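# Move foam block from desk to recessed shelf section

## Task

Pick up the small foam block lying on the desk and set it down on a shelf belonging to the shelving section at the far end of the aisle that is set back deeper than the other sections. The block must rest directly on the shelf board, not on top of a carton. The robot must not tip over or be left leaning, or the task counts as failed.

## Robot and tools

Robot: a Hello Robot Stretch 4 with a single arm. It has an omni-wheel base, a lift that slides up a mast, and a telescoping arm reaching forward with a wrist (yaw, pitch, roll) and a two-finger gripper. It stands about 1.6 m tall, and the base rim lies within 0.23 m of the base origin. Brief tugs on a held item or pushes on loose objects may happen.

Frames: all positions are in metres. The base frame sits on the floor beneath the base centre, with x forward, y left and z up. hand_pose, a point between the open fingertips, is reported in this frame and may be slightly wrong. The odometry frame is the base frame as it was at scene start. base_odometry counts wheel rotation only, so slipping appears as travel. Its heading is in rad, positive left, -3.142 to 3.142. If turned_by_wheels and turned_by_imu, totalled over one move, disagree by more than about 0.1 rad, the base likely hit something or slipped.

Tool move: one action per call. Always pass blocking: false, because true or a missing value is refused. The call returns in about 0.5 s while motion continues. cameras picks the images (head_camera, head_left_camera, head_right_camera, wrist_camera, or all). Leaving it out or null gives all, and [] gives none. An action holds base, joints or both, plus optional speeds, pace or contact_limits. Alternatively it holds end_of_arm: "enable_torque" alone, which re-powers wrist or gripper motors that shut off.
- base: a single object and a relative offset from where the base last reported itself. translate_m drives straight, forward positive, from -2 to 2 m. strafe_m moves sideways, left positive, from -2 to 2 m. rotate_rad turns in place, counter-clockwise positive, from -3.2 to 3.2 rad. Only translate_m and strafe_m may be combined, giving a straight diagonal.
- joints: an object of absolute targets keyed by name. lift_m 0 to 1.2 m; arm_m 0 to 0.55 m; wrist_yaw_rad -1.134 to 4.276 (0 forward, positive left, 3.14 folded back); wrist_pitch_rad -1.117 to 4.259 (0 level, 1.57 pointing down); wrist_roll_rad -1.117 to 4.259 (positive clockwise seen from behind); gripper_m -0.038 to 0.141 m, the fingertip gap, with up to 0.015 error. Targets outside a joint range are clipped and reported. Other bad values get the call refused, and unknown keys make it invalid.
- pace: "slow", "default", "fast" or "max". speeds sets a per-joint top speed (not gripper_m). A raised lift caps base speed.
- contact_limits: 0 (lightest) to 1 per motion (arm_m, lift_m, translate_m, strafe_m, rotate_rad), placed next to its own command. The default is 0.5. A base limit persists until the next base action. Even at 0 the arm needs a firm push before it stops.
A new move replaces only the targets it names. Other motions keep running. A call with no action just reports state.

Tool wait: seconds, 0 to 10, plus cameras. It returns early once all motions rest. wait(0) reports the line "earlier move".
Tool stop: brakes every running motion and re-brakes wheels left slack. The optional argument is cameras.
Tool zoom_image: camera and region [x0, y0, x1, y1] in image pixels from the top-left, at most 504 by 504.
Tool finished_scene: scene is the current scene number. It ends the scene for good, so the block must stay placed without the robot.

Results: "move" reads done or the worst status. base_status and joint_status report done, moving, off_target (resting short and maybe still pushing), contact_stop (held back and now slack), time_out (target dropped after 14 s), limit_stop_at_own_body, limit_stop_at_tilt (lean over 6 degrees: lift, arm and wheels go slack) or torque_fault. After an unplanned stop, a refusal or an interrupted call, later move, wait and finished_scene calls in the same reply are skipped. on_its_own reports what the robot did by itself, such as slack joints or unusual servo current. lidar_m gives 12 distances in 30-degree sectors: the 1st ahead, then counter-clockwise (4th left, 7th behind, 10th right). "-" means nothing seen or closer than 0.25 m. wrist_depth_mm is a 7x7 grid of depths from 100 to 2000 mm. base_tilt is in degrees, forward and right positive, with about 3 degrees of bias. motor_effort is in percent, with peaks in brackets. servo_current is in mA. A real grip shows as a rise in gripper current after closing to 0.015 or more. The "pictures" line names the order of the images.

Gripping: command a gap more than 0.015 below the block's width. About 0.06 below helps resist tugs. At -0.02 or lower the fingers press together. Neither the gap reading nor "done" proves a hold.

Avoid: self-collision when the gripper sits over the base with a low lift (below about 0.2, or 0.45 if pointing down), or with odd tilt and roll combinations, especially with the wrist folded back. Avoid driving or turning with a heavy load far out, since the robot may tip. Avoid hard pushes, slams, drops and releasing a moving block. Keep the base clear so nothing falls. The simulation keeps running while you think.

Each tool is called after "Request:" as name(argument=value, ...), one argument or row to a line, values as JSON.

## Session

Request:
move(
  blocking=false,
)

Scene clock: 0.00 s.
base_odometry: x=+0.000 y=+0.000 heading=+0.000
turned_by_wheels: +0.000
turned_by_imu: +0.000
base_tilt: forward=+0.4 right=+1.5
lidar_m: 0.98 0.98 1.13 1.93 1.07 1.58 2.71 2.70 1.20 0.99 0.99 1.15
base_status: not commanded
joint_positions: lift_m=+0.140 arm_m=+0.002 wrist_yaw_rad=+3.046 wrist_pitch_rad=+0.002 wrist_roll_rad=+0.000 gripper_m=+0.056
joint_status: not commanded
measured_speeds: all 0
motor_effort: lift_m=+20 arm_m=-4 wheel_0=+0 wheel_1=+0 wheel_2=+0
servo_current: wrist_yaw_rad=33 wrist_pitch_rad=33 wrist_roll_rad=26 gripper_m=46
hand_pose: x=-0.1056 y=+0.1144 z=+0.3181 quat_wxyz=(+0.048, -0.001, +0.000, +0.999) (m; base frame)
wrist_depth_mm: 136 139 - - - - - / 114 140 - - 1983 - - / 123 150 - - - - - / 137 192 - - 1983 - - / - - - - 1808 1808 - / 1118 1138 196 1008 1078 1205 - / 798 723 831 152 759 866 854
pictures: head_camera, head_left_camera, head_right_camera, wrist_camera

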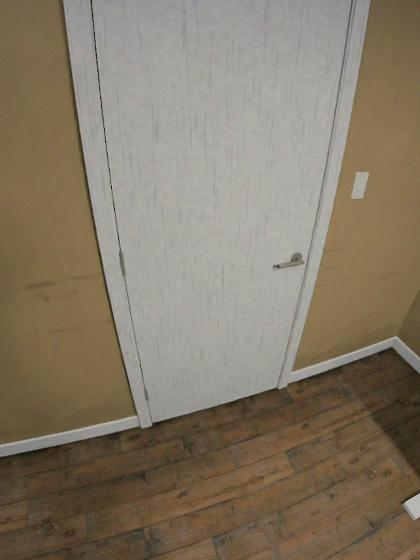

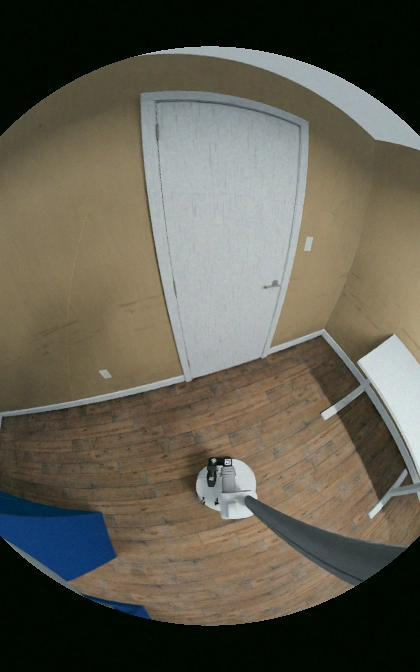

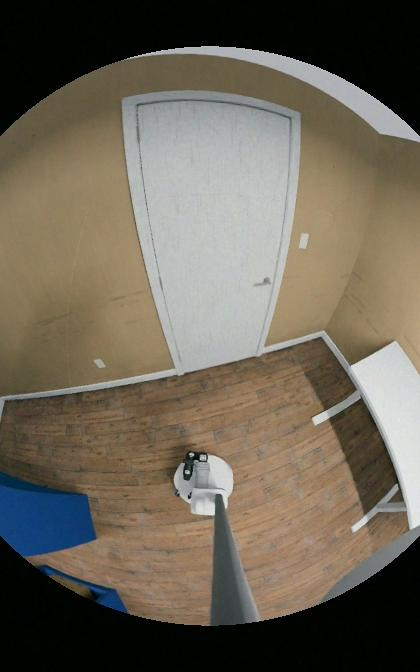

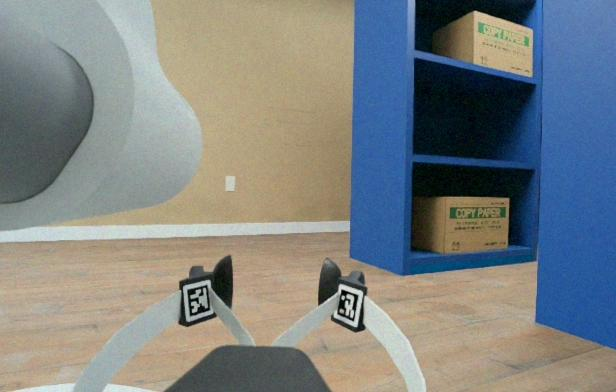

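Request:
move(
  base={"rotate_rad": -1.57},
  blocking=false,
  cameras=[],
)

Request:
wait(
  seconds=3,
)

Scene clock: 4.33 s.
move: moving
base_odometry: x=+0.000 y=+0.000 heading=-0.261
turned_by_wheels: -0.261
turned_by_imu: -0.258
base_tilt: forward=+0.4 right=+1.4
lidar_m: 1.04 0.97 1.05 1.42 1.05 1.11 1.60 2.69 1.49 1.04 0.97 1.04
base_status: rotate_rad moving
joint_positions: lift_m=+0.140 arm_m=+0.002 wrist_yaw_rad=+3.046 wrist_pitch_rad=+0.002 wrist_roll_rad=+0.000 gripper_m=+0.056
measured_speeds: translate_m=+0.001 strafe_m=-0.001 rotate_rad=-0.990 lift_m=+0.000 arm_m=+0.000 wrist_yaw_rad=+0.000 wrist_pitch_rad=+0.000 wrist_roll_rad=+0.000
motor_effort: lift_m=+20(20) arm_m=-4(4) wheel_0=+6(7) wheel_1=+7(7) wheel_2=+7(8)
servo_current: wrist_yaw_rad=39(46) wrist_pitch_rad=39(52) wrist_roll_rad=26(33) gripper_m=39(52)
hand_pose: x=-0.1056 y=+0.1144 z=+0.3181 quat_wxyz=(+0.048, -0.001, +0.000, +0.999) (m; base frame)
wrist_depth_mm: 135 140 - - - - - / 113 140 - - - - - / 123 150 - - - - - / 137 192 - - - - - / 1983 - - 1921 1921 - - / 1118 1138 196 991 1098 1008 - / 798 715 831 153 750 866 798
pictures: none

Scene clock: 5.90 s.
earlier move: done
base_odometry: x=+0.000 y=+0.000 heading=-1.570
turned_by_wheels: -1.309
turned_by_imu: -1.293
base_tilt: forward=+0.2 right=+1.4
lidar_m: 0.97 0.98 1.12 1.00 0.99 1.18 2.02 1.05 1.59 2.71 2.68 1.14
base_status: done
joint_positions: lift_m=+0.140 arm_m=+0.002 wrist_yaw_rad=+3.046 wrist_pitch_rad=+0.002 wrist_roll_rad=+0.000 gripper_m=+0.056
motor_effort: lift_m=+20(20) arm_m=-4(4) wheel_0=+3(7) wheel_1=+0(9) wheel_2=+1(8)
servo_current: wrist_yaw_rad=39(46) wrist_pitch_rad=33(52) wrist_roll_rad=26(33) gripper_m=39(52)
hand_pose: x=-0.1056 y=+0.1144 z=+0.3181 quat_wxyz=(+0.048, -0.001, +0.000, +0.999) (m; base frame)
wrist_depth_mm: 136 140 - - - - - / 115 140 - - - - - / 121 153 - - - - - / 138 205 - - - - - / - - - - - - - / 991 1025 196 1008 190 1078 - / 798 715 831 152 750 854 798
wait: 1.57 of 3 s (the move ended)
pictures: head_camera, head_left_camera, head_right_camera, wrist_camera
camera_calibration:
wrist_camera: T_world_to_cam=[[0.142551, 0.98883, 0.0435188, -0.134676], [0.0286926, 0.0398209, -0.998795, 0.369213], [-0.989371, 0.143628, -0.0226956, 0.115959], [0, 0, 0, 1]]

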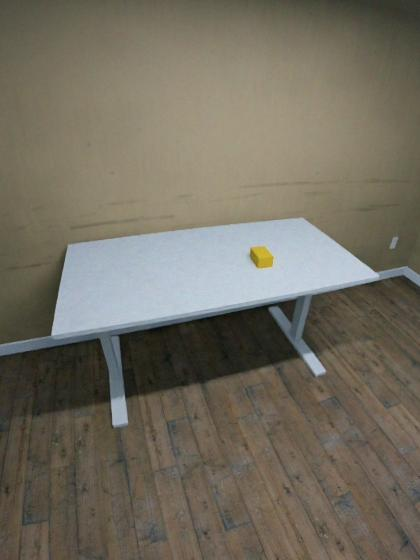

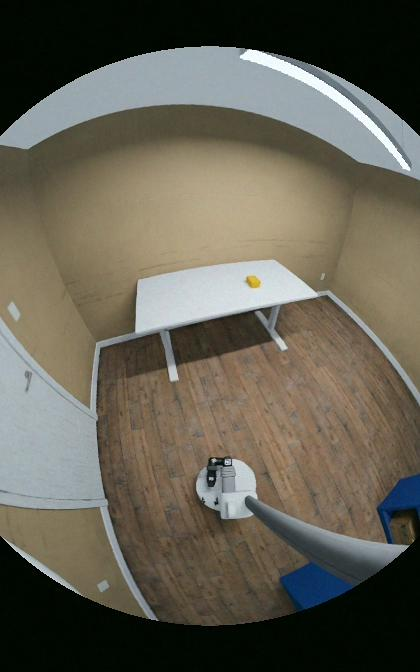

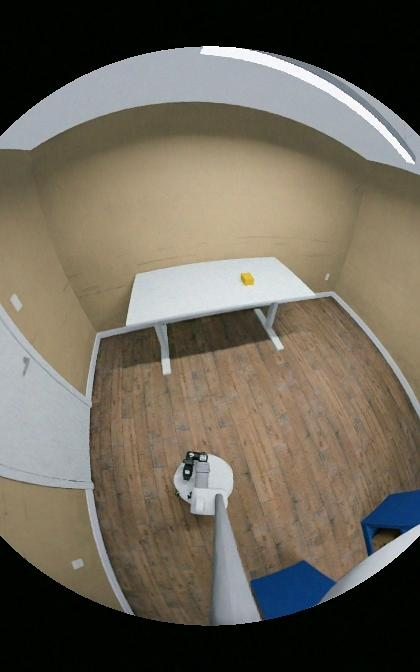

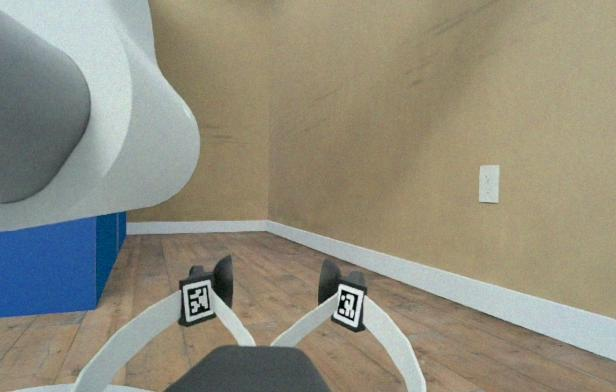

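Request:
move(
  joints={"lift_m": 1.0, "wrist_yaw_rad": 0.0},
  blocking=false,
  pace="fast",
  cameras=[],
)

Request:
wait(
  seconds=1.5,
  cameras=[],
)

Request:
move(
  joints={"wrist_pitch_rad": 0.6, "gripper_m": 0.12},
  blocking=false,
  cameras=[],
)

Request:
wait(
  seconds=3,
)

Scene clock: 31.13 s.
move: moving
base_odometry: x=+0.000 y=+0.000 heading=-1.570
turned_by_wheels: +0.000
turned_by_imu: -0.001
base_tilt: forward=+0.4 right=+1.5
lidar_m: 0.96 0.99 1.15 0.98 0.97 1.18 2.03 1.08 1.56 2.71 2.69 1.18
joint_positions: lift_m=+0.206 arm_m=+0.002 wrist_yaw_rad=+2.394 wrist_pitch_rad=+0.002 wrist_roll_rad=+0.000 gripper_m=+0.056
joint_status: lift_m moving; wrist_yaw_rad moving
measured_speeds: translate_m=+0.000 strafe_m=+0.000 rotate_rad=+0.000 lift_m=+0.248 arm_m=+0.000 wrist_yaw_rad=-1.815 wrist_pitch_rad=+0.000 wrist_roll_rad=+0.000
motor_effort: lift_m=+27(27) arm_m=-4(4) wheel_0=+3(3) wheel_1=+0(0) wheel_2=+1(2)
servo_current: wrist_yaw_rad=98(124) wrist_pitch_rad=46(52) wrist_roll_rad=26(39) gripper_m=46(52)
hand_pose: x=+0.0212 y=+0.2602 z=+0.3832 quat_wxyz=(+0.365, -0.001, +0.000, +0.931) (m; base frame)
wrist_depth_mm: - - - - - - - / - - - - - - - / - - - - - - - / - - - - - 904 - / - 1808 - - - 891 - / 1281 1281 196 200 186 - - / 917 788 960 152 854 - -
pictures: none

Scene clock: 32.63 s.
earlier move: moving
base_odometry: x=+0.000 y=+0.000 heading=-1.570
turned_by_wheels: +0.000
turned_by_imu: +0.000
base_tilt: forward=+0.3 right=+1.3
lidar_m: 0.98 0.96 1.11 0.97 0.99 1.16 2.02 1.08 1.58 2.71 2.70 1.16
joint_positions: lift_m=+0.785 arm_m=+0.002 wrist_yaw_rad=+0.004 wrist_pitch_rad=+0.002 wrist_roll_rad=+0.000 gripper_m=+0.056
joint_status: lift_m moving; wrist_yaw_rad moving
measured_speeds: translate_m=+0.000 strafe_m=+0.000 rotate_rad=+0.000 lift_m=+0.400 arm_m=+0.000 wrist_yaw_rad=-0.012 wrist_pitch_rad=+0.000 wrist_roll_rad=+0.000
motor_effort: lift_m=+26(28) arm_m=-4(4) wheel_0=+3(3) wheel_1=+0(0) wheel_2=+1(2)
servo_current: wrist_yaw_rad=39(124) wrist_pitch_rad=39(52) wrist_roll_rad=20(39) gripper_m=52(52)
hand_pose: x=+0.4619 y=-0.0864 z=+0.9626 quat_wxyz=(+1.000, +0.000, +0.001, +0.002) (m; base frame)
wrist_depth_mm: - - - - - - - / - - - - - - - / - - - - - - - / - - - - - - - / - - - - - - - / - 162 191 196 178 - - / - 118 - - - - -
wait: 1.50 s; no rest
pictures: none

Scene clock: 33.13 s.
move: moving
base_odometry: x=+0.000 y=+0.000 heading=-1.570
turned_by_wheels: +0.000
turned_by_imu: +0.000
base_tilt: forward=+0.4 right=+1.4
lidar_m: 0.97 0.97 1.15 0.99 0.98 1.17 2.00 1.07 1.56 2.71 2.70 1.18
joint_positions: lift_m=+0.952 arm_m=+0.002 wrist_yaw_rad=+0.003 wrist_pitch_rad=+0.543 wrist_roll_rad=+0.000 gripper_m=+0.076
joint_status: lift_m moving; wrist_yaw_rad moving; wrist_pitch_rad moving; gripper_m moving
measured_speeds: translate_m=+0.000 strafe_m=+0.000 rotate_rad=+0.000 lift_m=+0.227 arm_m=+0.000 wrist_yaw_rad=+0.000 wrist_pitch_rad=+0.976 wrist_roll_rad=+0.000
motor_effort: lift_m=+25(28) arm_m=-4(4) wheel_0=+3(3) wheel_1=+0(0) wheel_2=+1(2)
servo_current: wrist_yaw_rad=13(72) wrist_pitch_rad=46(85) wrist_roll_rad=26(33) gripper_m=65(98)
hand_pose: x=+0.4204 y=-0.0866 z=+0.9811 quat_wxyz=(+0.963, +0.000, +0.268, +0.002) (m; base frame)
wrist_depth_mm: - - - - - - - / - - - - - - - / - - - - - - - / - - - - - - - / 1661 1708 1808 1808 1863 1921 1863 / 1430 1430 199 1537 195 1537 1537 / 1255 1182 1308 149 1229 1308 1366
pictures: none

Scene clock: 34.17 s.
earlier move: done
base_odometry: x=+0.000 y=+0.000 heading=-1.570
turned_by_wheels: +0.000
turned_by_imu: +0.000
base_tilt: forward=+0.3 right=+1.4
lidar_m: 0.98 0.99 1.13 1.00 0.99 1.16 2.03 1.06 1.55 2.69 2.70 1.16
joint_positions: lift_m=+1.000 arm_m=+0.002 wrist_yaw_rad=+0.003 wrist_pitch_rad=+0.599 wrist_roll_rad=+0.000 gripper_m=+0.120
joint_status: all done
motor_effort: lift_m=+24(28) arm_m=-4(4) wheel_0=+3(3) wheel_1=+0(0) wheel_2=+1(2)
servo_current: wrist_yaw_rad=39(72) wrist_pitch_rad=46(85) wrist_roll_rad=26(33) gripper_m=39(117)
hand_pose: x=+0.4116 y=-0.0866 z=+1.0151 quat_wxyz=(+0.955, -0.001, +0.295, +0.002) (m; base frame)
wrist_depth_mm: - - - - - - - / - - - - - - - / - - - - - - - / - - 1921 1921 - - - / 1661 1618 1756 1661 1756 1756 1808 / 1430 198 1336 1499 197 1499 1499 / 1255 1229 1255 152 1281 1281 1336
wait: 1.03 of 3 s (the move ended)
pictures: head_camera, head_left_camera, head_right_camera, wrist_camera
camera_calibration:
wrist_camera: T_world_to_cam=[[-0.011711, -0.997947, 0.0629619, -0.168253], [-0.582198, -0.0443876, -0.811834, 1.11291], [0.812962, -0.0461637, -0.580483, 0.48032], [0, 0, 0, 1]]

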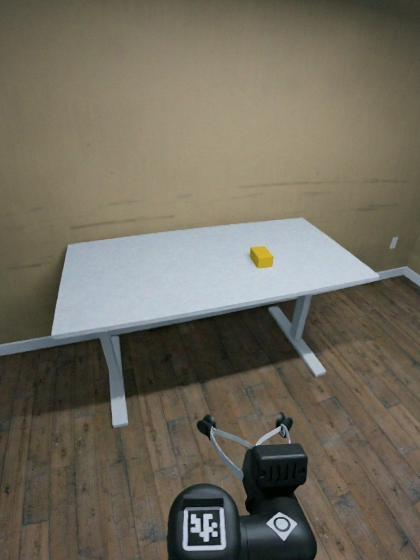

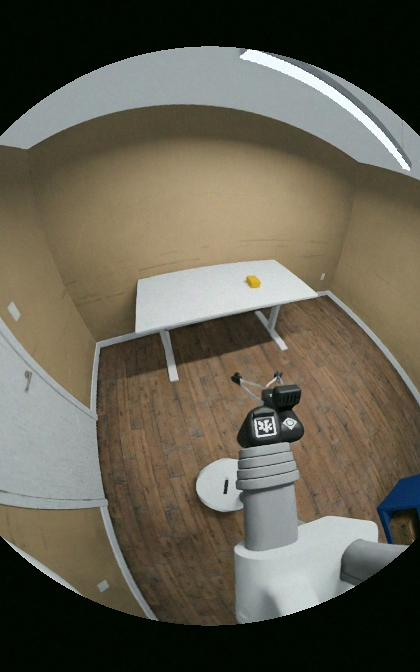

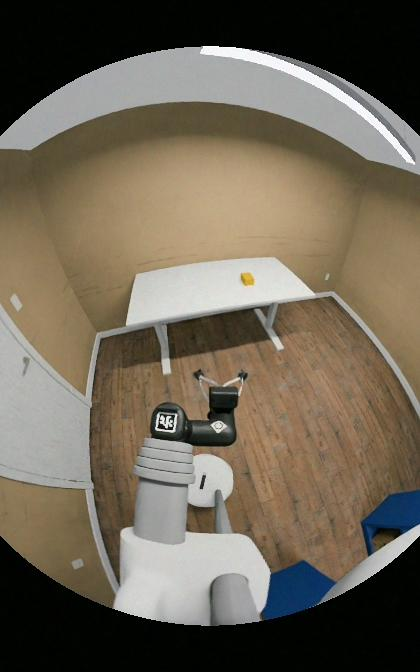

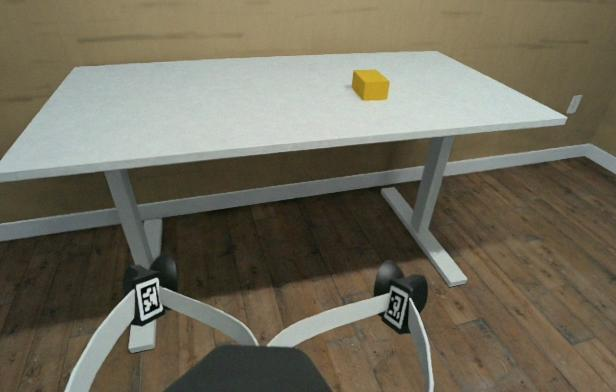

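Request:
zoom_image(
  camera="wrist_camera",
  region=[320, 50, 420, 120],
)

Request:
zoom_image(
  camera="head_camera",
  region=[220, 220, 310, 290],
)

Scaled by 5.040.

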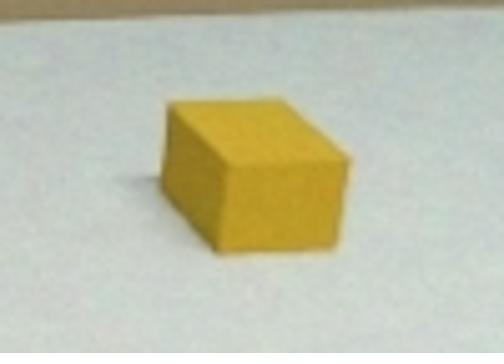

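Scaled by 5.600 from the camera's 420x560 image, which has a finer 1200x1600 frame.

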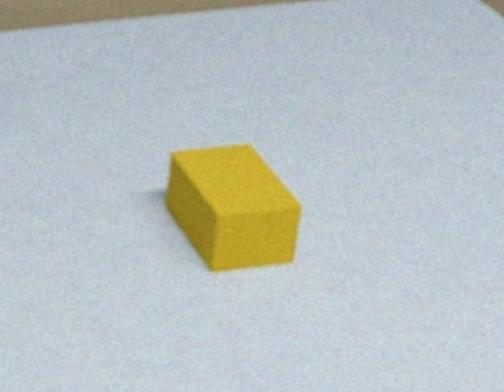

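Request:
move(
  base={"translate_m": 0.6, "strafe_m": -0.41},
  pace="fast",
  blocking=false,
  cameras=[],
)

Request:
wait(
  seconds=5,
  cameras=[],
)

Request:
move(
  base={"rotate_rad": 0.2},
  blocking=false,
  cameras=[],
)

Request:
wait(
  seconds=3,
)

Scene clock: 71.87 s.
move: moving
base_odometry: x=-0.024 y=-0.036 heading=-1.570
turned_by_wheels: +0.000
turned_by_imu: -0.001
base_tilt: forward=+0.3 right=+1.4
lidar_m: 0.93 0.97 1.17 1.03 1.01 1.20 2.05 1.10 1.55 2.68 2.65 1.16
base_status: translate_m moving; strafe_m moving
joint_positions: lift_m=+1.000 arm_m=+0.002 wrist_yaw_rad=+0.003 wrist_pitch_rad=+0.599 wrist_roll_rad=+0.000 gripper_m=+0.120
measured_speeds: translate_m=+0.134 strafe_m=-0.095 rotate_rad=-0.004 lift_m=+0.000 arm_m=+0.000 wrist_yaw_rad=+0.000 wrist_pitch_rad=+0.000 wrist_roll_rad=+0.000
motor_effort: lift_m=+24(24) arm_m=-4(4) wheel_0=+9(11) wheel_1=-5(6) wheel_2=-10(10)
servo_current: wrist_yaw_rad=39(39) wrist_pitch_rad=46(52) wrist_roll_rad=26(33) gripper_m=46(52)
hand_pose: x=+0.4116 y=-0.0866 z=+1.0151 quat_wxyz=(+0.955, -0.001, +0.295, +0.002) (m; base frame)
wrist_depth_mm: - - - - - - - / - - - - - - - / - - - - - - - / - - 1863 1983 - - - / 1661 1618 1708 1756 1756 1808 1808 / 1430 199 1336 1499 197 1499 1464 / 1229 1229 1281 152 1281 1281 1308
pictures: none

Scene clock: 74.73 s.
earlier move: done
base_odometry: x=-0.409 y=-0.600 heading=-1.570
turned_by_wheels: +0.000
turned_by_imu: -0.002
base_tilt: forward=+0.3 right=+1.4
lidar_m: 0.51 0.53 0.61 1.55 1.55 1.81 1.53 1.55 1.77 2.12 2.13 0.64
base_status: done
joint_positions: lift_m=+1.000 arm_m=+0.002 wrist_yaw_rad=+0.003 wrist_pitch_rad=+0.599 wrist_roll_rad=+0.000 gripper_m=+0.120
motor_effort: lift_m=+24(24) arm_m=-4(4) wheel_0=+1(11) wheel_1=-3(6) wheel_2=+0(11)
servo_current: wrist_yaw_rad=33(46) wrist_pitch_rad=39(59) wrist_roll_rad=26(39) gripper_m=46(52)
hand_pose: x=+0.4116 y=-0.0866 z=+1.0151 quat_wxyz=(+0.955, +0.000, +0.295, +0.002) (m; base frame)
wrist_depth_mm: - - - - - - - / - - - - - - - / - - - - - - - / - - 647 - - - 1983 / - - - - - - 1808 / - 186 171 172 194 1499 1499 / 1205 1205 1281 143 1281 1308 1308
wait: 2.87 of 5 s (the move ended)
pictures: none

Scene clock: 75.23 s.
move: moving
base_odometry: x=-0.409 y=-0.600 heading=-1.400
turned_by_wheels: +0.170
turned_by_imu: +0.167
base_tilt: forward=+0.3 right=+1.4
lidar_m: 0.53 0.52 0.71 1.55 1.58 2.03 1.53 1.64 2.30 2.10 2.16 0.58
base_status: rotate_rad moving
joint_positions: lift_m=+1.000 arm_m=+0.002 wrist_yaw_rad=+0.003 wrist_pitch_rad=+0.599 wrist_roll_rad=+0.000 gripper_m=+0.120
measured_speeds: translate_m=+0.000 strafe_m=+0.000 rotate_rad=+0.342 lift_m=+0.000 arm_m=+0.000 wrist_yaw_rad=+0.000 wrist_pitch_rad=+0.000 wrist_roll_rad=+0.000
motor_effort: lift_m=+24(24) arm_m=-4(4) wheel_0=-2(7) wheel_1=-2(7) wheel_2=-2(7)
servo_current: wrist_yaw_rad=39(46) wrist_pitch_rad=39(52) wrist_roll_rad=26(33) gripper_m=46(52)
hand_pose: x=+0.4116 y=-0.0867 z=+1.0151 quat_wxyz=(+0.955, +0.000, +0.295, +0.002) (m; base frame)
wrist_depth_mm: - - - - - - - / - - - - - - - / - - - - - - - / - - - - - - - / - - - - - - - / - 186 170 - 194 - 1430 / 1182 1205 1281 144 1281 1281 1336
pictures: none

Scene clock: 75.77 s.
earlier move: done
base_odometry: x=-0.409 y=-0.600 heading=-1.370
turned_by_wheels: +0.030
turned_by_imu: +0.029
base_tilt: forward=+0.3 right=+1.4
lidar_m: 0.51 0.53 0.75 1.53 1.58 2.07 1.52 1.64 2.29 2.13 0.85 0.57
base_status: done
joint_positions: lift_m=+1.000 arm_m=+0.002 wrist_yaw_rad=+0.003 wrist_pitch_rad=+0.599 wrist_roll_rad=+0.000 gripper_m=+0.120
motor_effort: lift_m=+24(24) arm_m=-4(4) wheel_0=-4(7) wheel_1=-2(7) wheel_2=-1(7)
servo_current: wrist_yaw_rad=33(46) wrist_pitch_rad=46(52) wrist_roll_rad=33(33) gripper_m=39(52)
hand_pose: x=+0.4116 y=-0.0867 z=+1.0151 quat_wxyz=(+0.955, +0.000, +0.295, +0.002) (m; base frame)
wrist_depth_mm: - - - - - - - / - - - - - - - / - - - - - - - / - - - - - - - / - - - - - - - / - 186 171 - 192 - - / 1205 1205 1281 152 1281 1281 1308
wait: 0.53 of 3 s (the move ended)
pictures: head_camera, head_left_camera, head_right_camera, wrist_camera
camera_calibration:
wrist_camera: T_world_to_cam=[[-0.011966, -0.997944, 0.0629627, -0.16821], [-0.582252, -0.0442371, -0.811804, 1.1129], [0.81292, -0.0463742, -0.580525, 0.480384], [0, 0, 0, 1]]

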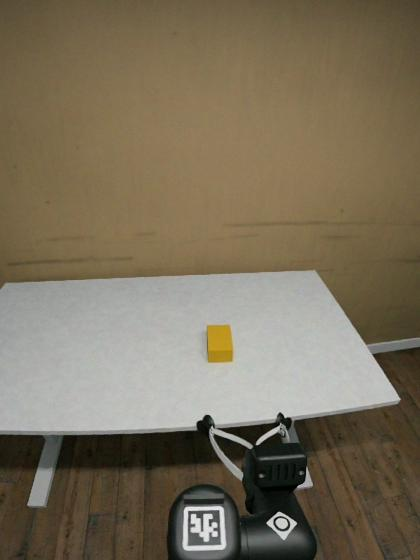

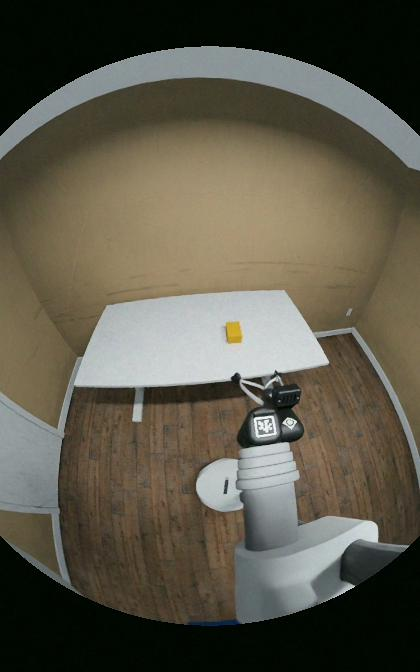

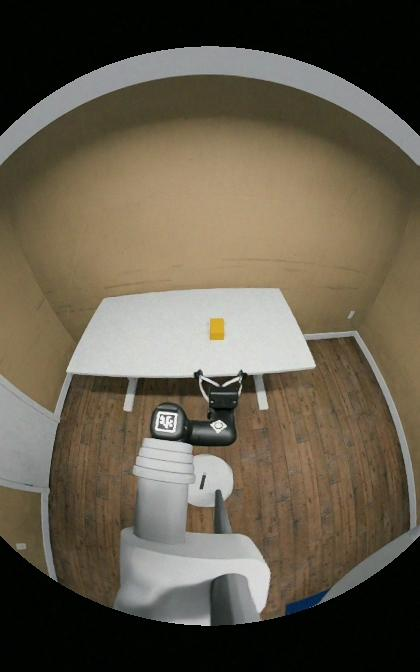

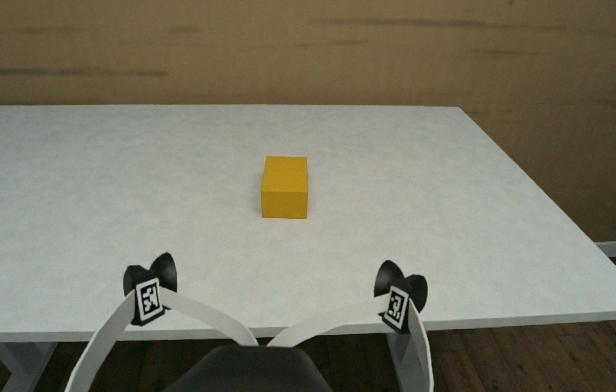

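Request:
move(
  joints={"lift_m": 0.88},
  blocking=false,
  cameras=[],
)

Request:
wait(
  seconds=3,
  cameras=["wrist_camera"],
)

Request:
zoom_image(
  camera="wrist_camera",
  region=[200, 100, 350, 200],
)

Scene clock: 102.27 s.
move: moving
base_odometry: x=-0.409 y=-0.600 heading=-1.370
turned_by_wheels: +0.000
turned_by_imu: -0.001
base_tilt: forward=+0.4 right=+1.4
lidar_m: 0.51 0.53 0.73 1.53 1.59 2.08 1.52 1.62 2.30 2.11 0.84 0.55
joint_positions: lift_m=+0.961 arm_m=+0.002 wrist_yaw_rad=+0.003 wrist_pitch_rad=+0.599 wrist_roll_rad=+0.000 gripper_m=+0.120
joint_status: lift_m moving
measured_speeds: translate_m=+0.000 strafe_m=+0.000 rotate_rad=+0.000 lift_m=-0.149 arm_m=+0.000 wrist_yaw_rad=+0.000 wrist_pitch_rad=+0.000 wrist_roll_rad=+0.000
motor_effort: lift_m=+14(23) arm_m=-4(4) wheel_0=-4(4) wheel_1=-2(2) wheel_2=-1(1)
servo_current: wrist_yaw_rad=46(46) wrist_pitch_rad=39(52) wrist_roll_rad=20(33) gripper_m=46(52)
hand_pose: x=+0.4116 y=-0.0867 z=+0.9767 quat_wxyz=(+0.955, +0.000, +0.295, +0.002) (m; base frame)
wrist_depth_mm: - - - - - - - / - - - - - - - / - - - - - - - / - - - 627 - - - / - - - - - - - / - 189 171 - 195 1397 1397 / 1205 1182 1229 152 1229 1255 1281
pictures: none

Scene clock: 103.30 s.
earlier move: done
base_odometry: x=-0.409 y=-0.600 heading=-1.370
turned_by_wheels: +0.000
turned_by_imu: +0.000
base_tilt: forward=+0.3 right=+1.5
lidar_m: 0.53 0.54 0.72 1.51 1.60 2.10 1.53 1.64 2.30 2.12 0.80 0.54
joint_positions: lift_m=+0.880 arm_m=+0.002 wrist_yaw_rad=+0.003 wrist_pitch_rad=+0.599 wrist_roll_rad=+0.000 gripper_m=+0.120
joint_status: all done
motor_effort: lift_m=+14(23) arm_m=-4(4) wheel_0=-4(4) wheel_1=-2(2) wheel_2=-1(1)
servo_current: wrist_yaw_rad=39(46) wrist_pitch_rad=46(52) wrist_roll_rad=26(33) gripper_m=52(52)
hand_pose: x=+0.4116 y=-0.0867 z=+0.8959 quat_wxyz=(+0.955, +0.000, +0.295, +0.002) (m; base frame)
wrist_depth_mm: - - - - - - - / - - - - - - - / - - - 591 - - - / - - - - - - - / - - - - - - - / 1281 220 1205 1336 198 1336 1336 / 1118 1098 1138 143 1182 1182 1182
wait: 1.03 of 3 s (the move ended)
pictures: wrist_camera
camera_calibration:
wrist_camera: T_world_to_cam=[[-0.0119634, -0.997944, 0.0629633, -0.160708], [-0.582288, -0.0442371, -0.811778, 1.01613], [0.812894, -0.0463744, -0.580562, 0.411239], [0, 0, 0, 1]]

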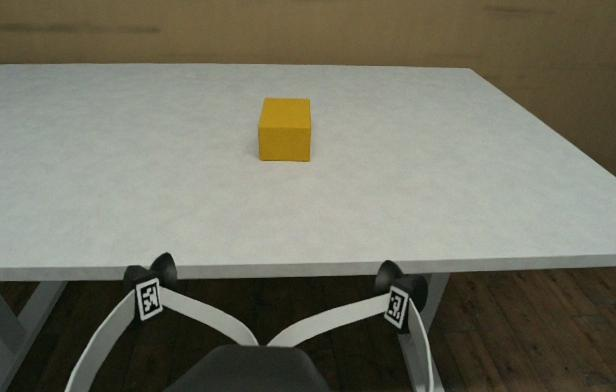

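Scaled by 3.360.

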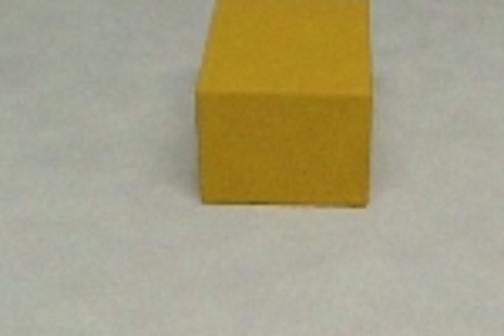

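Request:
move(
  joints={"wrist_pitch_rad": 0.5, "gripper_m": 0.138, "arm_m": 0.413, "lift_m": 0.85},
  blocking=false,
  cameras=[],
)

Request:
wait(
  seconds=4,
  cameras=["wrist_camera", "head_camera"],
)

Scene clock: 145.27 s.
move: moving
base_odometry: x=-0.409 y=-0.600 heading=-1.370
turned_by_wheels: +0.000
turned_by_imu: -0.001
base_tilt: forward=+0.3 right=+1.5
lidar_m: 0.52 0.52 0.73 1.51 1.57 2.10 1.53 1.61 2.27 2.12 0.84 0.57
joint_positions: lift_m=+0.853 arm_m=+0.054 wrist_yaw_rad=+0.003 wrist_pitch_rad=+0.506 wrist_roll_rad=+0.000 gripper_m=+0.132
joint_status: lift_m moving; arm_m moving; wrist_pitch_rad moving; gripper_m moving
measured_speeds: translate_m=+0.000 strafe_m=+0.000 rotate_rad=+0.000 lift_m=-0.041 arm_m=+0.198 wrist_yaw_rad=+0.000 wrist_pitch_rad=-0.001 wrist_roll_rad=+0.000
motor_effort: lift_m=+13(15) arm_m=+8(10) wheel_0=-4(4) wheel_1=-2(2) wheel_2=-1(1)
servo_current: wrist_yaw_rad=39(39) wrist_pitch_rad=46(85) wrist_roll_rad=33(33) gripper_m=65(98)
hand_pose: x=+0.4779 y=-0.0866 z=+0.8911 quat_wxyz=(+0.968, +0.000, +0.250, +0.001) (m; base frame)
wrist_depth_mm: - - - - - - - / - - - - - - - / - - - 564 - - - / - - - 549 - - - / - - - - - - - / - 188 171 - 200 - 1366 / 1138 1118 1205 - - 1205 1255
pictures: none

Scene clock: 147.07 s.
earlier move: done
base_odometry: x=-0.409 y=-0.600 heading=-1.370
turned_by_wheels: +0.000
turned_by_imu: +0.000
base_tilt: forward=+0.5 right=+1.4
lidar_m: 0.52 0.54 0.70 1.53 1.59 2.10 1.53 1.64 2.31 2.14 0.84 0.56
joint_positions: lift_m=+0.850 arm_m=+0.413 wrist_yaw_rad=+0.003 wrist_pitch_rad=+0.506 wrist_roll_rad=+0.000 gripper_m=+0.138
joint_status: all done
motor_effort: lift_m=+14(15) arm_m=+6(10) wheel_0=-4(4) wheel_1=-2(2) wheel_2=-1(1)
servo_current: wrist_yaw_rad=33(46) wrist_pitch_rad=46(85) wrist_roll_rad=33(33) gripper_m=52(98)
hand_pose: x=+0.8363 y=-0.0866 z=+0.8890 quat_wxyz=(+0.968, +0.000, +0.250, +0.001) (m; base frame)
wrist_depth_mm: - - - - - - - / - - - - - - - / - - - - - - - / - - - - - - - / - - - - - - - / - 186 286 287 195 - - / - - 250 - - - -
wait: 1.80 of 4 s (the move ended)
pictures: head_camera, wrist_camera
camera_calibration:
wrist_camera: T_world_to_cam=[[-0.0179263, -0.997961, 0.0612632, -0.148678], [-0.503597, -0.0439211, -0.862822, 1.23738], [0.863753, -0.0463192, -0.501783, -0.0506022], [0, 0, 0, 1]]

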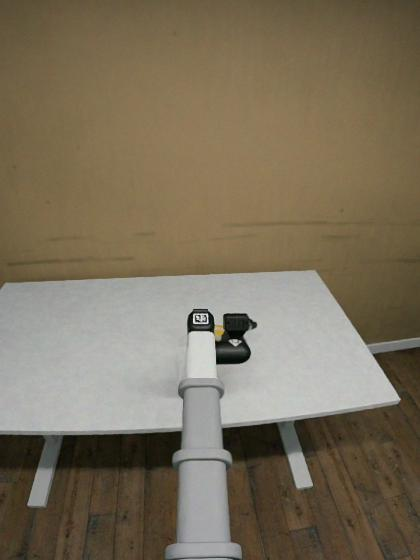

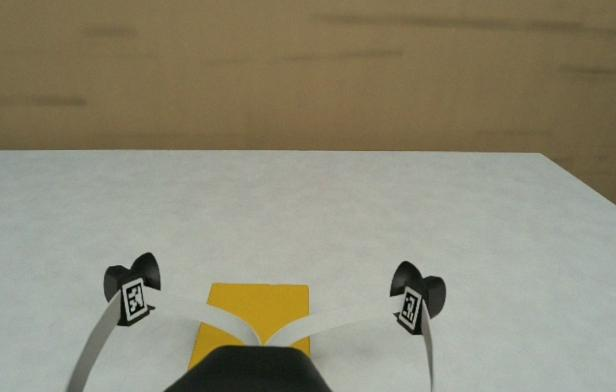

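Request:
move(
  base={"strafe_m": 0.012},
  joints={"arm_m": 0.43},
  pace="slow",
  blocking=false,
  cameras=[],
)

Request:
wait(
  seconds=1.5,
  cameras=["wrist_camera"],
)

Request:
move(
  joints={"lift_m": 0.762},
  pace="slow",
  contact_limits={"lift_m": 0.2},
  blocking=false,
  cameras=[],
)

Request:
wait(
  seconds=2,
  cameras=["wrist_camera", "head_camera"],
)

Scene clock: 176.93 s.
move: moving
base_odometry: x=-0.399 y=-0.598 heading=-1.371
turned_by_wheels: +0.000
turned_by_imu: -0.001
base_tilt: forward=+0.5 right=+1.5
lidar_m: 0.52 0.55 0.69 1.52 1.59 2.07 1.53 1.64 2.29 2.12 0.82 0.56
base_status: strafe_m moving
joint_positions: lift_m=+0.850 arm_m=+0.425 wrist_yaw_rad=+0.003 wrist_pitch_rad=+0.506 wrist_roll_rad=+0.000 gripper_m=+0.138
joint_status: arm_m moving
measured_speeds: translate_m=+0.000 strafe_m=+0.016 rotate_rad=-0.001 lift_m=+0.000 arm_m=+0.033 wrist_yaw_rad=+0.000 wrist_pitch_rad=+0.000 wrist_roll_rad=+0.000
motor_effort: lift_m=+14(14) arm_m=+7(9) wheel_0=-3(7) wheel_1=+2(7) wheel_2=+1(1)
servo_current: wrist_yaw_rad=33(39) wrist_pitch_rad=59(59) wrist_roll_rad=26(33) gripper_m=52(52)
hand_pose: x=+0.8484 y=-0.0866 z=+0.8890 quat_wxyz=(+0.968, +0.000, +0.250, +0.001) (m; base frame)
wrist_depth_mm: - - - - - - - / - - - - - - - / - - - - - - - / - - - - - - - / - - - - - - - / - 187 177 286 195 - - / - - - - - - -
pictures: none

Scene clock: 177.53 s.
earlier move: done
base_odometry: x=-0.398 y=-0.598 heading=-1.371
turned_by_wheels: +0.000
turned_by_imu: +0.000
base_tilt: forward=+0.2 right=+1.3
lidar_m: 0.52 0.53 0.74 1.53 1.55 2.08 1.51 1.66 2.28 2.15 0.81 0.55
base_status: done
joint_positions: lift_m=+0.850 arm_m=+0.430 wrist_yaw_rad=+0.003 wrist_pitch_rad=+0.506 wrist_roll_rad=+0.000 gripper_m=+0.138
joint_status: all done
motor_effort: lift_m=+14(14) arm_m=+6(9) wheel_0=-4(7) wheel_1=+1(7) wheel_2=+0(1)
servo_current: wrist_yaw_rad=39(46) wrist_pitch_rad=52(59) wrist_roll_rad=39(39) gripper_m=39(59)
hand_pose: x=+0.8532 y=-0.0866 z=+0.8890 quat_wxyz=(+0.968, +0.000, +0.250, +0.001) (m; base frame)
wrist_depth_mm: - - - - - - - / - - - - - - - / - - - - - - - / - - - - - - - / - - - - - - - / - 186 172 278 195 - - / - - - - - - -
wait: 0.60 of 1.5 s (the move ended)
pictures: wrist_camera
camera_calibration:
wrist_camera: T_world_to_cam=[[-0.0179257, -0.997961, 0.0612633, -0.148374], [-0.503597, -0.0439215, -0.862822, 1.24593], [0.863753, -0.0463187, -0.501783, -0.0652717], [0, 0, 0, 1]]

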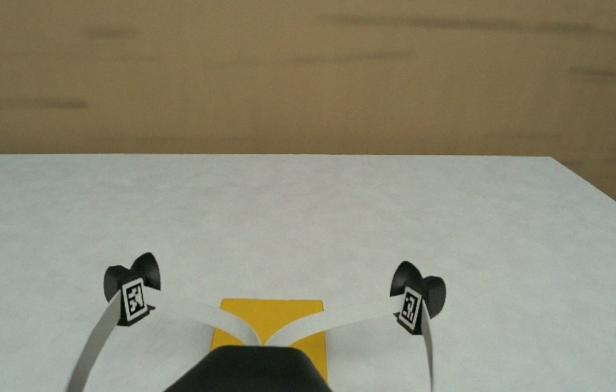

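Scene clock: 178.03 s.
move: moving
base_odometry: x=-0.398 y=-0.598 heading=-1.371
turned_by_wheels: +0.000
turned_by_imu: +0.000
base_tilt: forward=+0.5 right=+1.4
lidar_m: 0.52 0.55 0.71 1.53 1.57 2.09 1.53 1.65 2.30 2.15 0.81 0.56
joint_positions: lift_m=+0.824 arm_m=+0.430 wrist_yaw_rad=+0.003 wrist_pitch_rad=+0.506 wrist_roll_rad=+0.000 gripper_m=+0.138
joint_status: lift_m moving
measured_speeds: translate_m=+0.000 strafe_m=+0.000 rotate_rad=+0.000 lift_m=-0.099 arm_m=+0.000 wrist_yaw_rad=+0.000 wrist_pitch_rad=+0.000 wrist_roll_rad=+0.000
motor_effort: lift_m=+12(15) arm_m=+7(7) wheel_0=-4(4) wheel_1=+1(1) wheel_2=+0(0)
servo_current: wrist_yaw_rad=33(46) wrist_pitch_rad=46(59) wrist_roll_rad=33(33) gripper_m=39(52)
contact_limits: lift_m 0.2
hand_pose: x=+0.8532 y=-0.0866 z=+0.8628 quat_wxyz=(+0.968, +0.000, +0.250, +0.001) (m; base frame)
wrist_depth_mm: - - - - - - - / - - - - - - - / - - - - - - - / - - - - - - - / - - - - - - - / - 186 253 256 195 - - / - - - - - - -
pictures: none

Scene clock: 179.13 s.
earlier move: done
base_odometry: x=-0.398 y=-0.598 heading=-1.371
turned_by_wheels: +0.000
turned_by_imu: +0.000
base_tilt: forward=+0.3 right=+1.5
lidar_m: 0.53 0.54 0.73 1.54 1.58 2.09 1.52 1.66 2.30 2.14 0.83 0.57
joint_positions: lift_m=+0.763 arm_m=+0.430 wrist_yaw_rad=+0.003 wrist_pitch_rad=+0.500 wrist_roll_rad=+0.000 gripper_m=+0.138
joint_status: all done
motor_effort: lift_m=+11(15) arm_m=+6(7) wheel_0=-4(4) wheel_1=+1(1) wheel_2=+0(0)
servo_current: wrist_yaw_rad=26(46) wrist_pitch_rad=33(72) wrist_roll_rad=26(33) gripper_m=46(52)
contact_limits: lift_m 0.2
hand_pose: x=+0.8540 y=-0.0866 z=+0.8026 quat_wxyz=(+0.969, +0.000, +0.247, +0.001) (m; base frame)
wrist_depth_mm: - - - - - - - / - - - - - - - / - - - - - - - / - - - - - - - / - - 220 222 - - - / - 182 181 183 195 - - / - - 158 135 - - -
wait: 1.10 of 2 s (the move ended)
pictures: head_camera, wrist_camera
camera_calibration:
wrist_camera: T_world_to_cam=[[-0.0182606, -0.997962, 0.0611474, -0.142687], [-0.498864, -0.0439071, -0.865567, 1.16995], [0.866488, -0.04631, -0.497046, -0.115415], [0, 0, 0, 1]]

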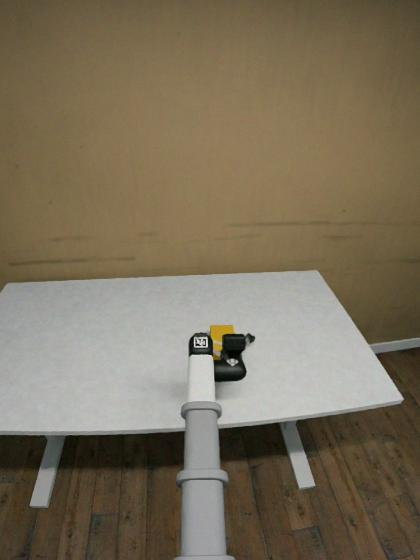

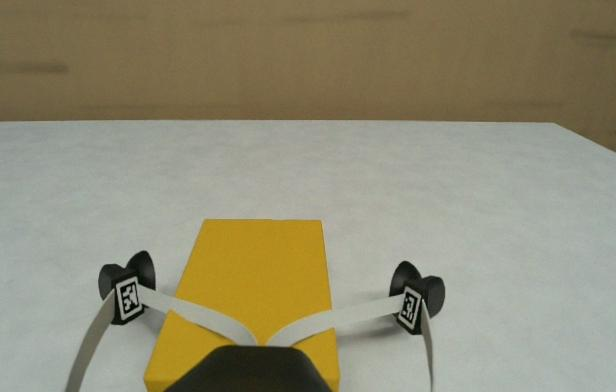

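Request:
move(
  joints={"lift_m": 0.75},
  pace="slow",
  contact_limits={"lift_m": 0.2},
  blocking=false,
  cameras=[],
)

Request:
wait(
  seconds=1,
  cameras=[],
)

Request:
move(
  joints={"gripper_m": 0.022},
  blocking=false,
  cameras=[],
)

Request:
wait(
  seconds=2.5,
  cameras=["wrist_camera"],
)

Scene clock: 190.23 s.
move: moving
base_odometry: x=-0.398 y=-0.598 heading=-1.371
turned_by_wheels: +0.000
turned_by_imu: -0.001
base_tilt: forward=+0.2 right=+1.4
lidar_m: 0.53 0.55 0.71 1.54 1.56 2.08 1.53 1.66 2.31 2.15 0.82 0.54
joint_positions: lift_m=+0.751 arm_m=+0.430 wrist_yaw_rad=+0.003 wrist_pitch_rad=+0.494 wrist_roll_rad=+0.000 gripper_m=+0.138
joint_status: lift_m moving
measured_speeds: translate_m=+0.000 strafe_m=+0.000 rotate_rad=+0.000 lift_m=-0.001 arm_m=+0.000 wrist_yaw_rad=+0.000 wrist_pitch_rad=-0.002 wrist_roll_rad=+0.000
motor_effort: lift_m=+7(12) arm_m=+6(7) wheel_0=-4(4) wheel_1=+1(1) wheel_2=+0(0)
servo_current: wrist_yaw_rad=39(39) wrist_pitch_rad=46(52) wrist_roll_rad=20(33) gripper_m=59(59)
contact_limits: lift_m 0.2
hand_pose: x=+0.8548 y=-0.0867 z=+0.7925 quat_wxyz=(+0.970, +0.000, +0.244, +0.001) (m; base frame)
wrist_depth_mm: - - - - - - - / - - - - - - - / - - - - - - - / - - - - - - - / - - 216 218 - - - / - 184 177 177 194 - - / - 147 153 155 - - -
pictures: none

Scene clock: 190.50 s.
earlier move: done
base_odometry: x=-0.398 y=-0.598 heading=-1.371
turned_by_wheels: +0.000
turned_by_imu: +0.000
base_tilt: forward=+0.4 right=+1.3
lidar_m: 0.52 0.54 0.73 1.53 1.57 2.08 1.53 1.66 2.33 2.15 0.86 0.55
joint_positions: lift_m=+0.751 arm_m=+0.430 wrist_yaw_rad=+0.003 wrist_pitch_rad=+0.494 wrist_roll_rad=+0.000 gripper_m=+0.138
joint_status: all done
motor_effort: lift_m=+7(12) arm_m=+6(7) wheel_0=-4(4) wheel_1=+1(1) wheel_2=+0(0)
servo_current: wrist_yaw_rad=33(39) wrist_pitch_rad=52(52) wrist_roll_rad=26(33) gripper_m=46(59)
contact_limits: lift_m 0.2
hand_pose: x=+0.8549 y=-0.0867 z=+0.7925 quat_wxyz=(+0.970, +0.000, +0.244, +0.001) (m; base frame)
wrist_depth_mm: - - - - - - - / - - - - - - - / - - - - - - - / - - - - - - - / - - 216 218 - - - / - 183 176 177 195 - - / - 147 153 155 - - -
wait: 0.27 of 1 s (the move ended)
pictures: none

Scene clock: 191.00 s.
move: moving
base_odometry: x=-0.398 y=-0.598 heading=-1.371
turned_by_wheels: +0.000
turned_by_imu: +0.000
base_tilt: forward=+0.3 right=+1.3
lidar_m: 0.52 0.53 0.71 1.53 1.58 2.08 1.55 1.64 2.29 2.13 0.83 0.56
joint_positions: lift_m=+0.751 arm_m=+0.430 wrist_yaw_rad=+0.003 wrist_pitch_rad=+0.494 wrist_roll_rad=+0.000 gripper_m=+0.125
joint_status: gripper_m moving
motor_effort: lift_m=+7(7) arm_m=+6(7) wheel_0=-4(4) wheel_1=+1(1) wheel_2=+0(0)
servo_current: wrist_yaw_rad=39(46) wrist_pitch_rad=52(59) wrist_roll_rad=26(33) gripper_m=98(98)
contact_limits: lift_m 0.2
hand_pose: x=+0.8549 y=-0.0867 z=+0.7925 quat_wxyz=(+0.970, +0.000, +0.244, +0.001) (m; base frame)
wrist_depth_mm: - - - - - - - / - - - - - - - / - - - - - - - / - - - - - - - / - - 216 218 - - - / - 183 177 177 195 - - / - 147 153 155 - - -
pictures: none

Scene clock: 192.57 s.
earlier move: done
base_odometry: x=-0.398 y=-0.598 heading=-1.371
turned_by_wheels: +0.000
turned_by_imu: +0.000
base_tilt: forward=+0.3 right=+1.3
lidar_m: 0.51 0.51 0.74 1.53 1.57 2.05 1.51 1.64 2.32 2.14 0.81 0.56
joint_positions: lift_m=+0.751 arm_m=+0.430 wrist_yaw_rad=+0.003 wrist_pitch_rad=+0.494 wrist_roll_rad=+0.000 gripper_m=+0.023
joint_status: all done
motor_effort: lift_m=+12(12) arm_m=+5(7) wheel_0=-4(4) wheel_1=+1(1) wheel_2=+0(0)
servo_current: wrist_yaw_rad=39(46) wrist_pitch_rad=39(59) wrist_roll_rad=26(39) gripper_m=111(260)
contact_limits: lift_m 0.2
hand_pose: x=+0.8550 y=-0.0867 z=+0.7922 quat_wxyz=(+0.970, +0.000, +0.244, +0.001) (m; base frame)
wrist_depth_mm: - - - - - - - / - - - - - - - / - - - - - - - / - - - - - - - / - - 198 198 - - - / - 167 163 163 182 - - / - - 141 143 - - -
wait: 1.57 of 2.5 s (the move ended)
pictures: wrist_camera
camera_calibration:
wrist_camera: T_world_to_cam=[[-0.018951, -0.997977, 0.060691, -0.141111], [-0.493425, -0.0434594, -0.868702, 1.15926], [0.869582, -0.0464092, -0.491603, -0.128423], [0, 0, 0, 1]]

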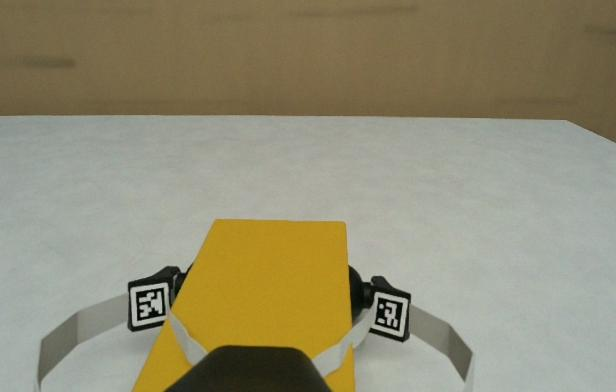

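Request:
move(
  joints={"lift_m": 0.95},
  blocking=false,
  cameras=[],
)

Request:
wait(
  seconds=1.5,
  cameras=["wrist_camera"],
)

Request:
move(
  joints={"arm_m": 0.02},
  blocking=false,
  cameras=[],
)

Request:
wait(
  seconds=2,
  cameras=["wrist_camera"],
)

Scene clock: 198.53 s.
move: moving
base_odometry: x=-0.398 y=-0.598 heading=-1.371
turned_by_wheels: +0.000
turned_by_imu: -0.001
base_tilt: forward=+0.4 right=+1.5
lidar_m: 0.52 0.54 0.71 1.52 1.56 2.08 1.53 1.66 2.32 2.15 0.83 0.52
joint_positions: lift_m=+0.789 arm_m=+0.430 wrist_yaw_rad=+0.003 wrist_pitch_rad=+0.500 wrist_roll_rad=+0.000 gripper_m=+0.023
joint_status: lift_m moving
measured_speeds: translate_m=+0.000 strafe_m=+0.000 rotate_rad=+0.000 lift_m=+0.149 arm_m=+0.000 wrist_yaw_rad=+0.000 wrist_pitch_rad=+0.000 wrist_roll_rad=+0.000
motor_effort: lift_m=+25(26) arm_m=+5(5) wheel_0=-4(4) wheel_1=+1(1) wheel_2=+0(0)
servo_current: wrist_yaw_rad=33(39) wrist_pitch_rad=33(59) wrist_roll_rad=26(33) gripper_m=117(117)
hand_pose: x=+0.8542 y=-0.0867 z=+0.8288 quat_wxyz=(+0.969, +0.000, +0.247, +0.001) (m; base frame)
wrist_depth_mm: - - - - - - - / - - - - - - - / - - - - - - - / - - - - - - - / - - 199 198 - - - / - 169 165 163 181 - - / - - 141 143 - - -
pictures: none

Scene clock: 199.93 s.
earlier move: done
base_odometry: x=-0.398 y=-0.598 heading=-1.371
turned_by_wheels: +0.000
turned_by_imu: +0.000
base_tilt: forward=+0.3 right=+1.5
lidar_m: 0.53 0.51 0.71 1.51 1.57 2.09 1.54 1.64 2.32 2.14 0.80 0.58
joint_positions: lift_m=+0.950 arm_m=+0.430 wrist_yaw_rad=+0.003 wrist_pitch_rad=+0.500 wrist_roll_rad=+0.000 gripper_m=+0.023
joint_status: all done
motor_effort: lift_m=+24(27) arm_m=+5(5) wheel_0=-4(4) wheel_1=+1(1) wheel_2=+0(0)
servo_current: wrist_yaw_rad=39(46) wrist_pitch_rad=46(59) wrist_roll_rad=26(33) gripper_m=111(124)
hand_pose: x=+0.8542 y=-0.0867 z=+0.9896 quat_wxyz=(+0.969, +0.000, +0.247, +0.001) (m; base frame)
wrist_depth_mm: - - - - - - - / - - - - - - - / - - - - - - - / - - - - - - - / - - 200 198 - - - / - 169 164 163 182 - - / - - 142 143 - - -
wait: 1.40 of 1.5 s (the move ended)
pictures: wrist_camera
camera_calibration:
wrist_camera: T_world_to_cam=[[-0.0185849, -0.997976, 0.0608219, -0.153554], [-0.498651, -0.0434749, -0.865712, 1.33187], [0.866604, -0.046418, -0.496833, -0.0229227], [0, 0, 0, 1]]

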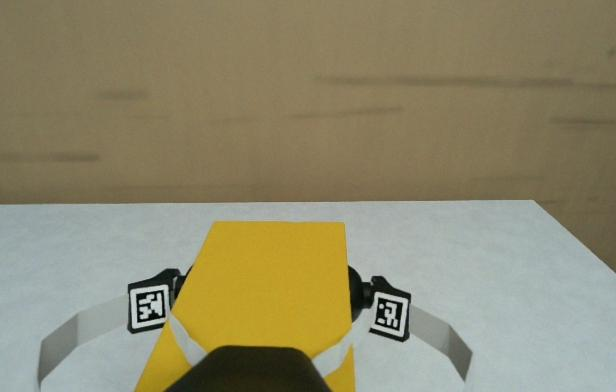

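Scene clock: 200.43 s.
move: moving
base_odometry: x=-0.398 y=-0.598 heading=-1.371
turned_by_wheels: +0.000
turned_by_imu: +0.000
base_tilt: forward=+0.3 right=+1.4
lidar_m: 0.52 0.54 0.73 1.51 1.59 2.06 1.52 1.64 2.30 2.14 0.80 0.58
joint_positions: lift_m=+0.950 arm_m=+0.378 wrist_yaw_rad=+0.003 wrist_pitch_rad=+0.500 wrist_roll_rad=+0.000 gripper_m=+0.023
joint_status: arm_m moving
measured_speeds: translate_m=+0.000 strafe_m=+0.000 rotate_rad=+0.000 lift_m=+0.000 arm_m=-0.198 wrist_yaw_rad=+0.000 wrist_pitch_rad=+0.000 wrist_roll_rad=+0.000
motor_effort: lift_m=+24(24) arm_m=-5(8) wheel_0=-4(4) wheel_1=+1(1) wheel_2=+0(0)
servo_current: wrist_yaw_rad=39(39) wrist_pitch_rad=39(46) wrist_roll_rad=26(33) gripper_m=104(111)
hand_pose: x=+0.8020 y=-0.0867 z=+0.9896 quat_wxyz=(+0.969, +0.000, +0.247, +0.001) (m; base frame)
wrist_depth_mm: - - - - - - - / - - - - - - - / - - - - - - - / - - - - - - - / - - 200 198 - - - / - 168 164 163 182 - - / - - 142 143 - - -
pictures: none

Scene clock: 202.23 s.
earlier move: done
base_odometry: x=-0.398 y=-0.598 heading=-1.371
turned_by_wheels: +0.000
turned_by_imu: +0.000
base_tilt: forward=+0.4 right=+1.5
lidar_m: 0.54 0.53 0.71 1.53 1.56 2.09 1.54 1.65 2.30 2.14 0.82 0.55
joint_positions: lift_m=+0.950 arm_m=+0.020 wrist_yaw_rad=+0.003 wrist_pitch_rad=+0.500 wrist_roll_rad=+0.000 gripper_m=+0.023
joint_status: all done
motor_effort: lift_m=+24(24) arm_m=-6(10) wheel_0=-4(4) wheel_1=+1(1) wheel_2=+0(0)
servo_current: wrist_yaw_rad=33(46) wrist_pitch_rad=46(59) wrist_roll_rad=33(33) gripper_m=111(117)
hand_pose: x=+0.4445 y=-0.0867 z=+0.9896 quat_wxyz=(+0.969, +0.000, +0.247, +0.001) (m; base frame)
wrist_depth_mm: - - - - - - - / - - - - - - - / - - - - - - - / - - - - - - - / - - 199 198 - - - / - 169 164 163 182 - - / - - 142 143 - 1255 1308
wait: 1.80 of 2 s (the move ended)
pictures: wrist_camera
camera_calibration:
wrist_camera: T_world_to_cam=[[-0.0185826, -0.997976, 0.0608225, -0.161168], [-0.49868, -0.043475, -0.865695, 1.12758], [0.866587, -0.0464179, -0.496862, 0.332129], [0, 0, 0, 1]]

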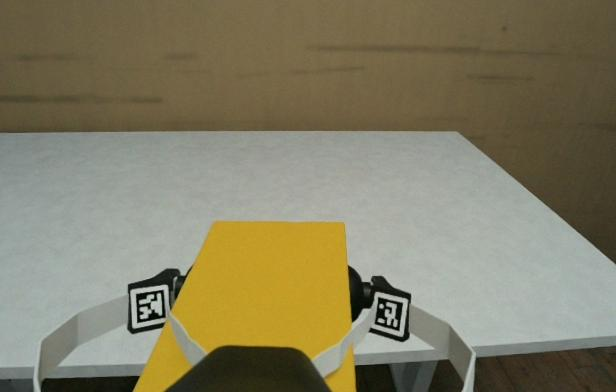

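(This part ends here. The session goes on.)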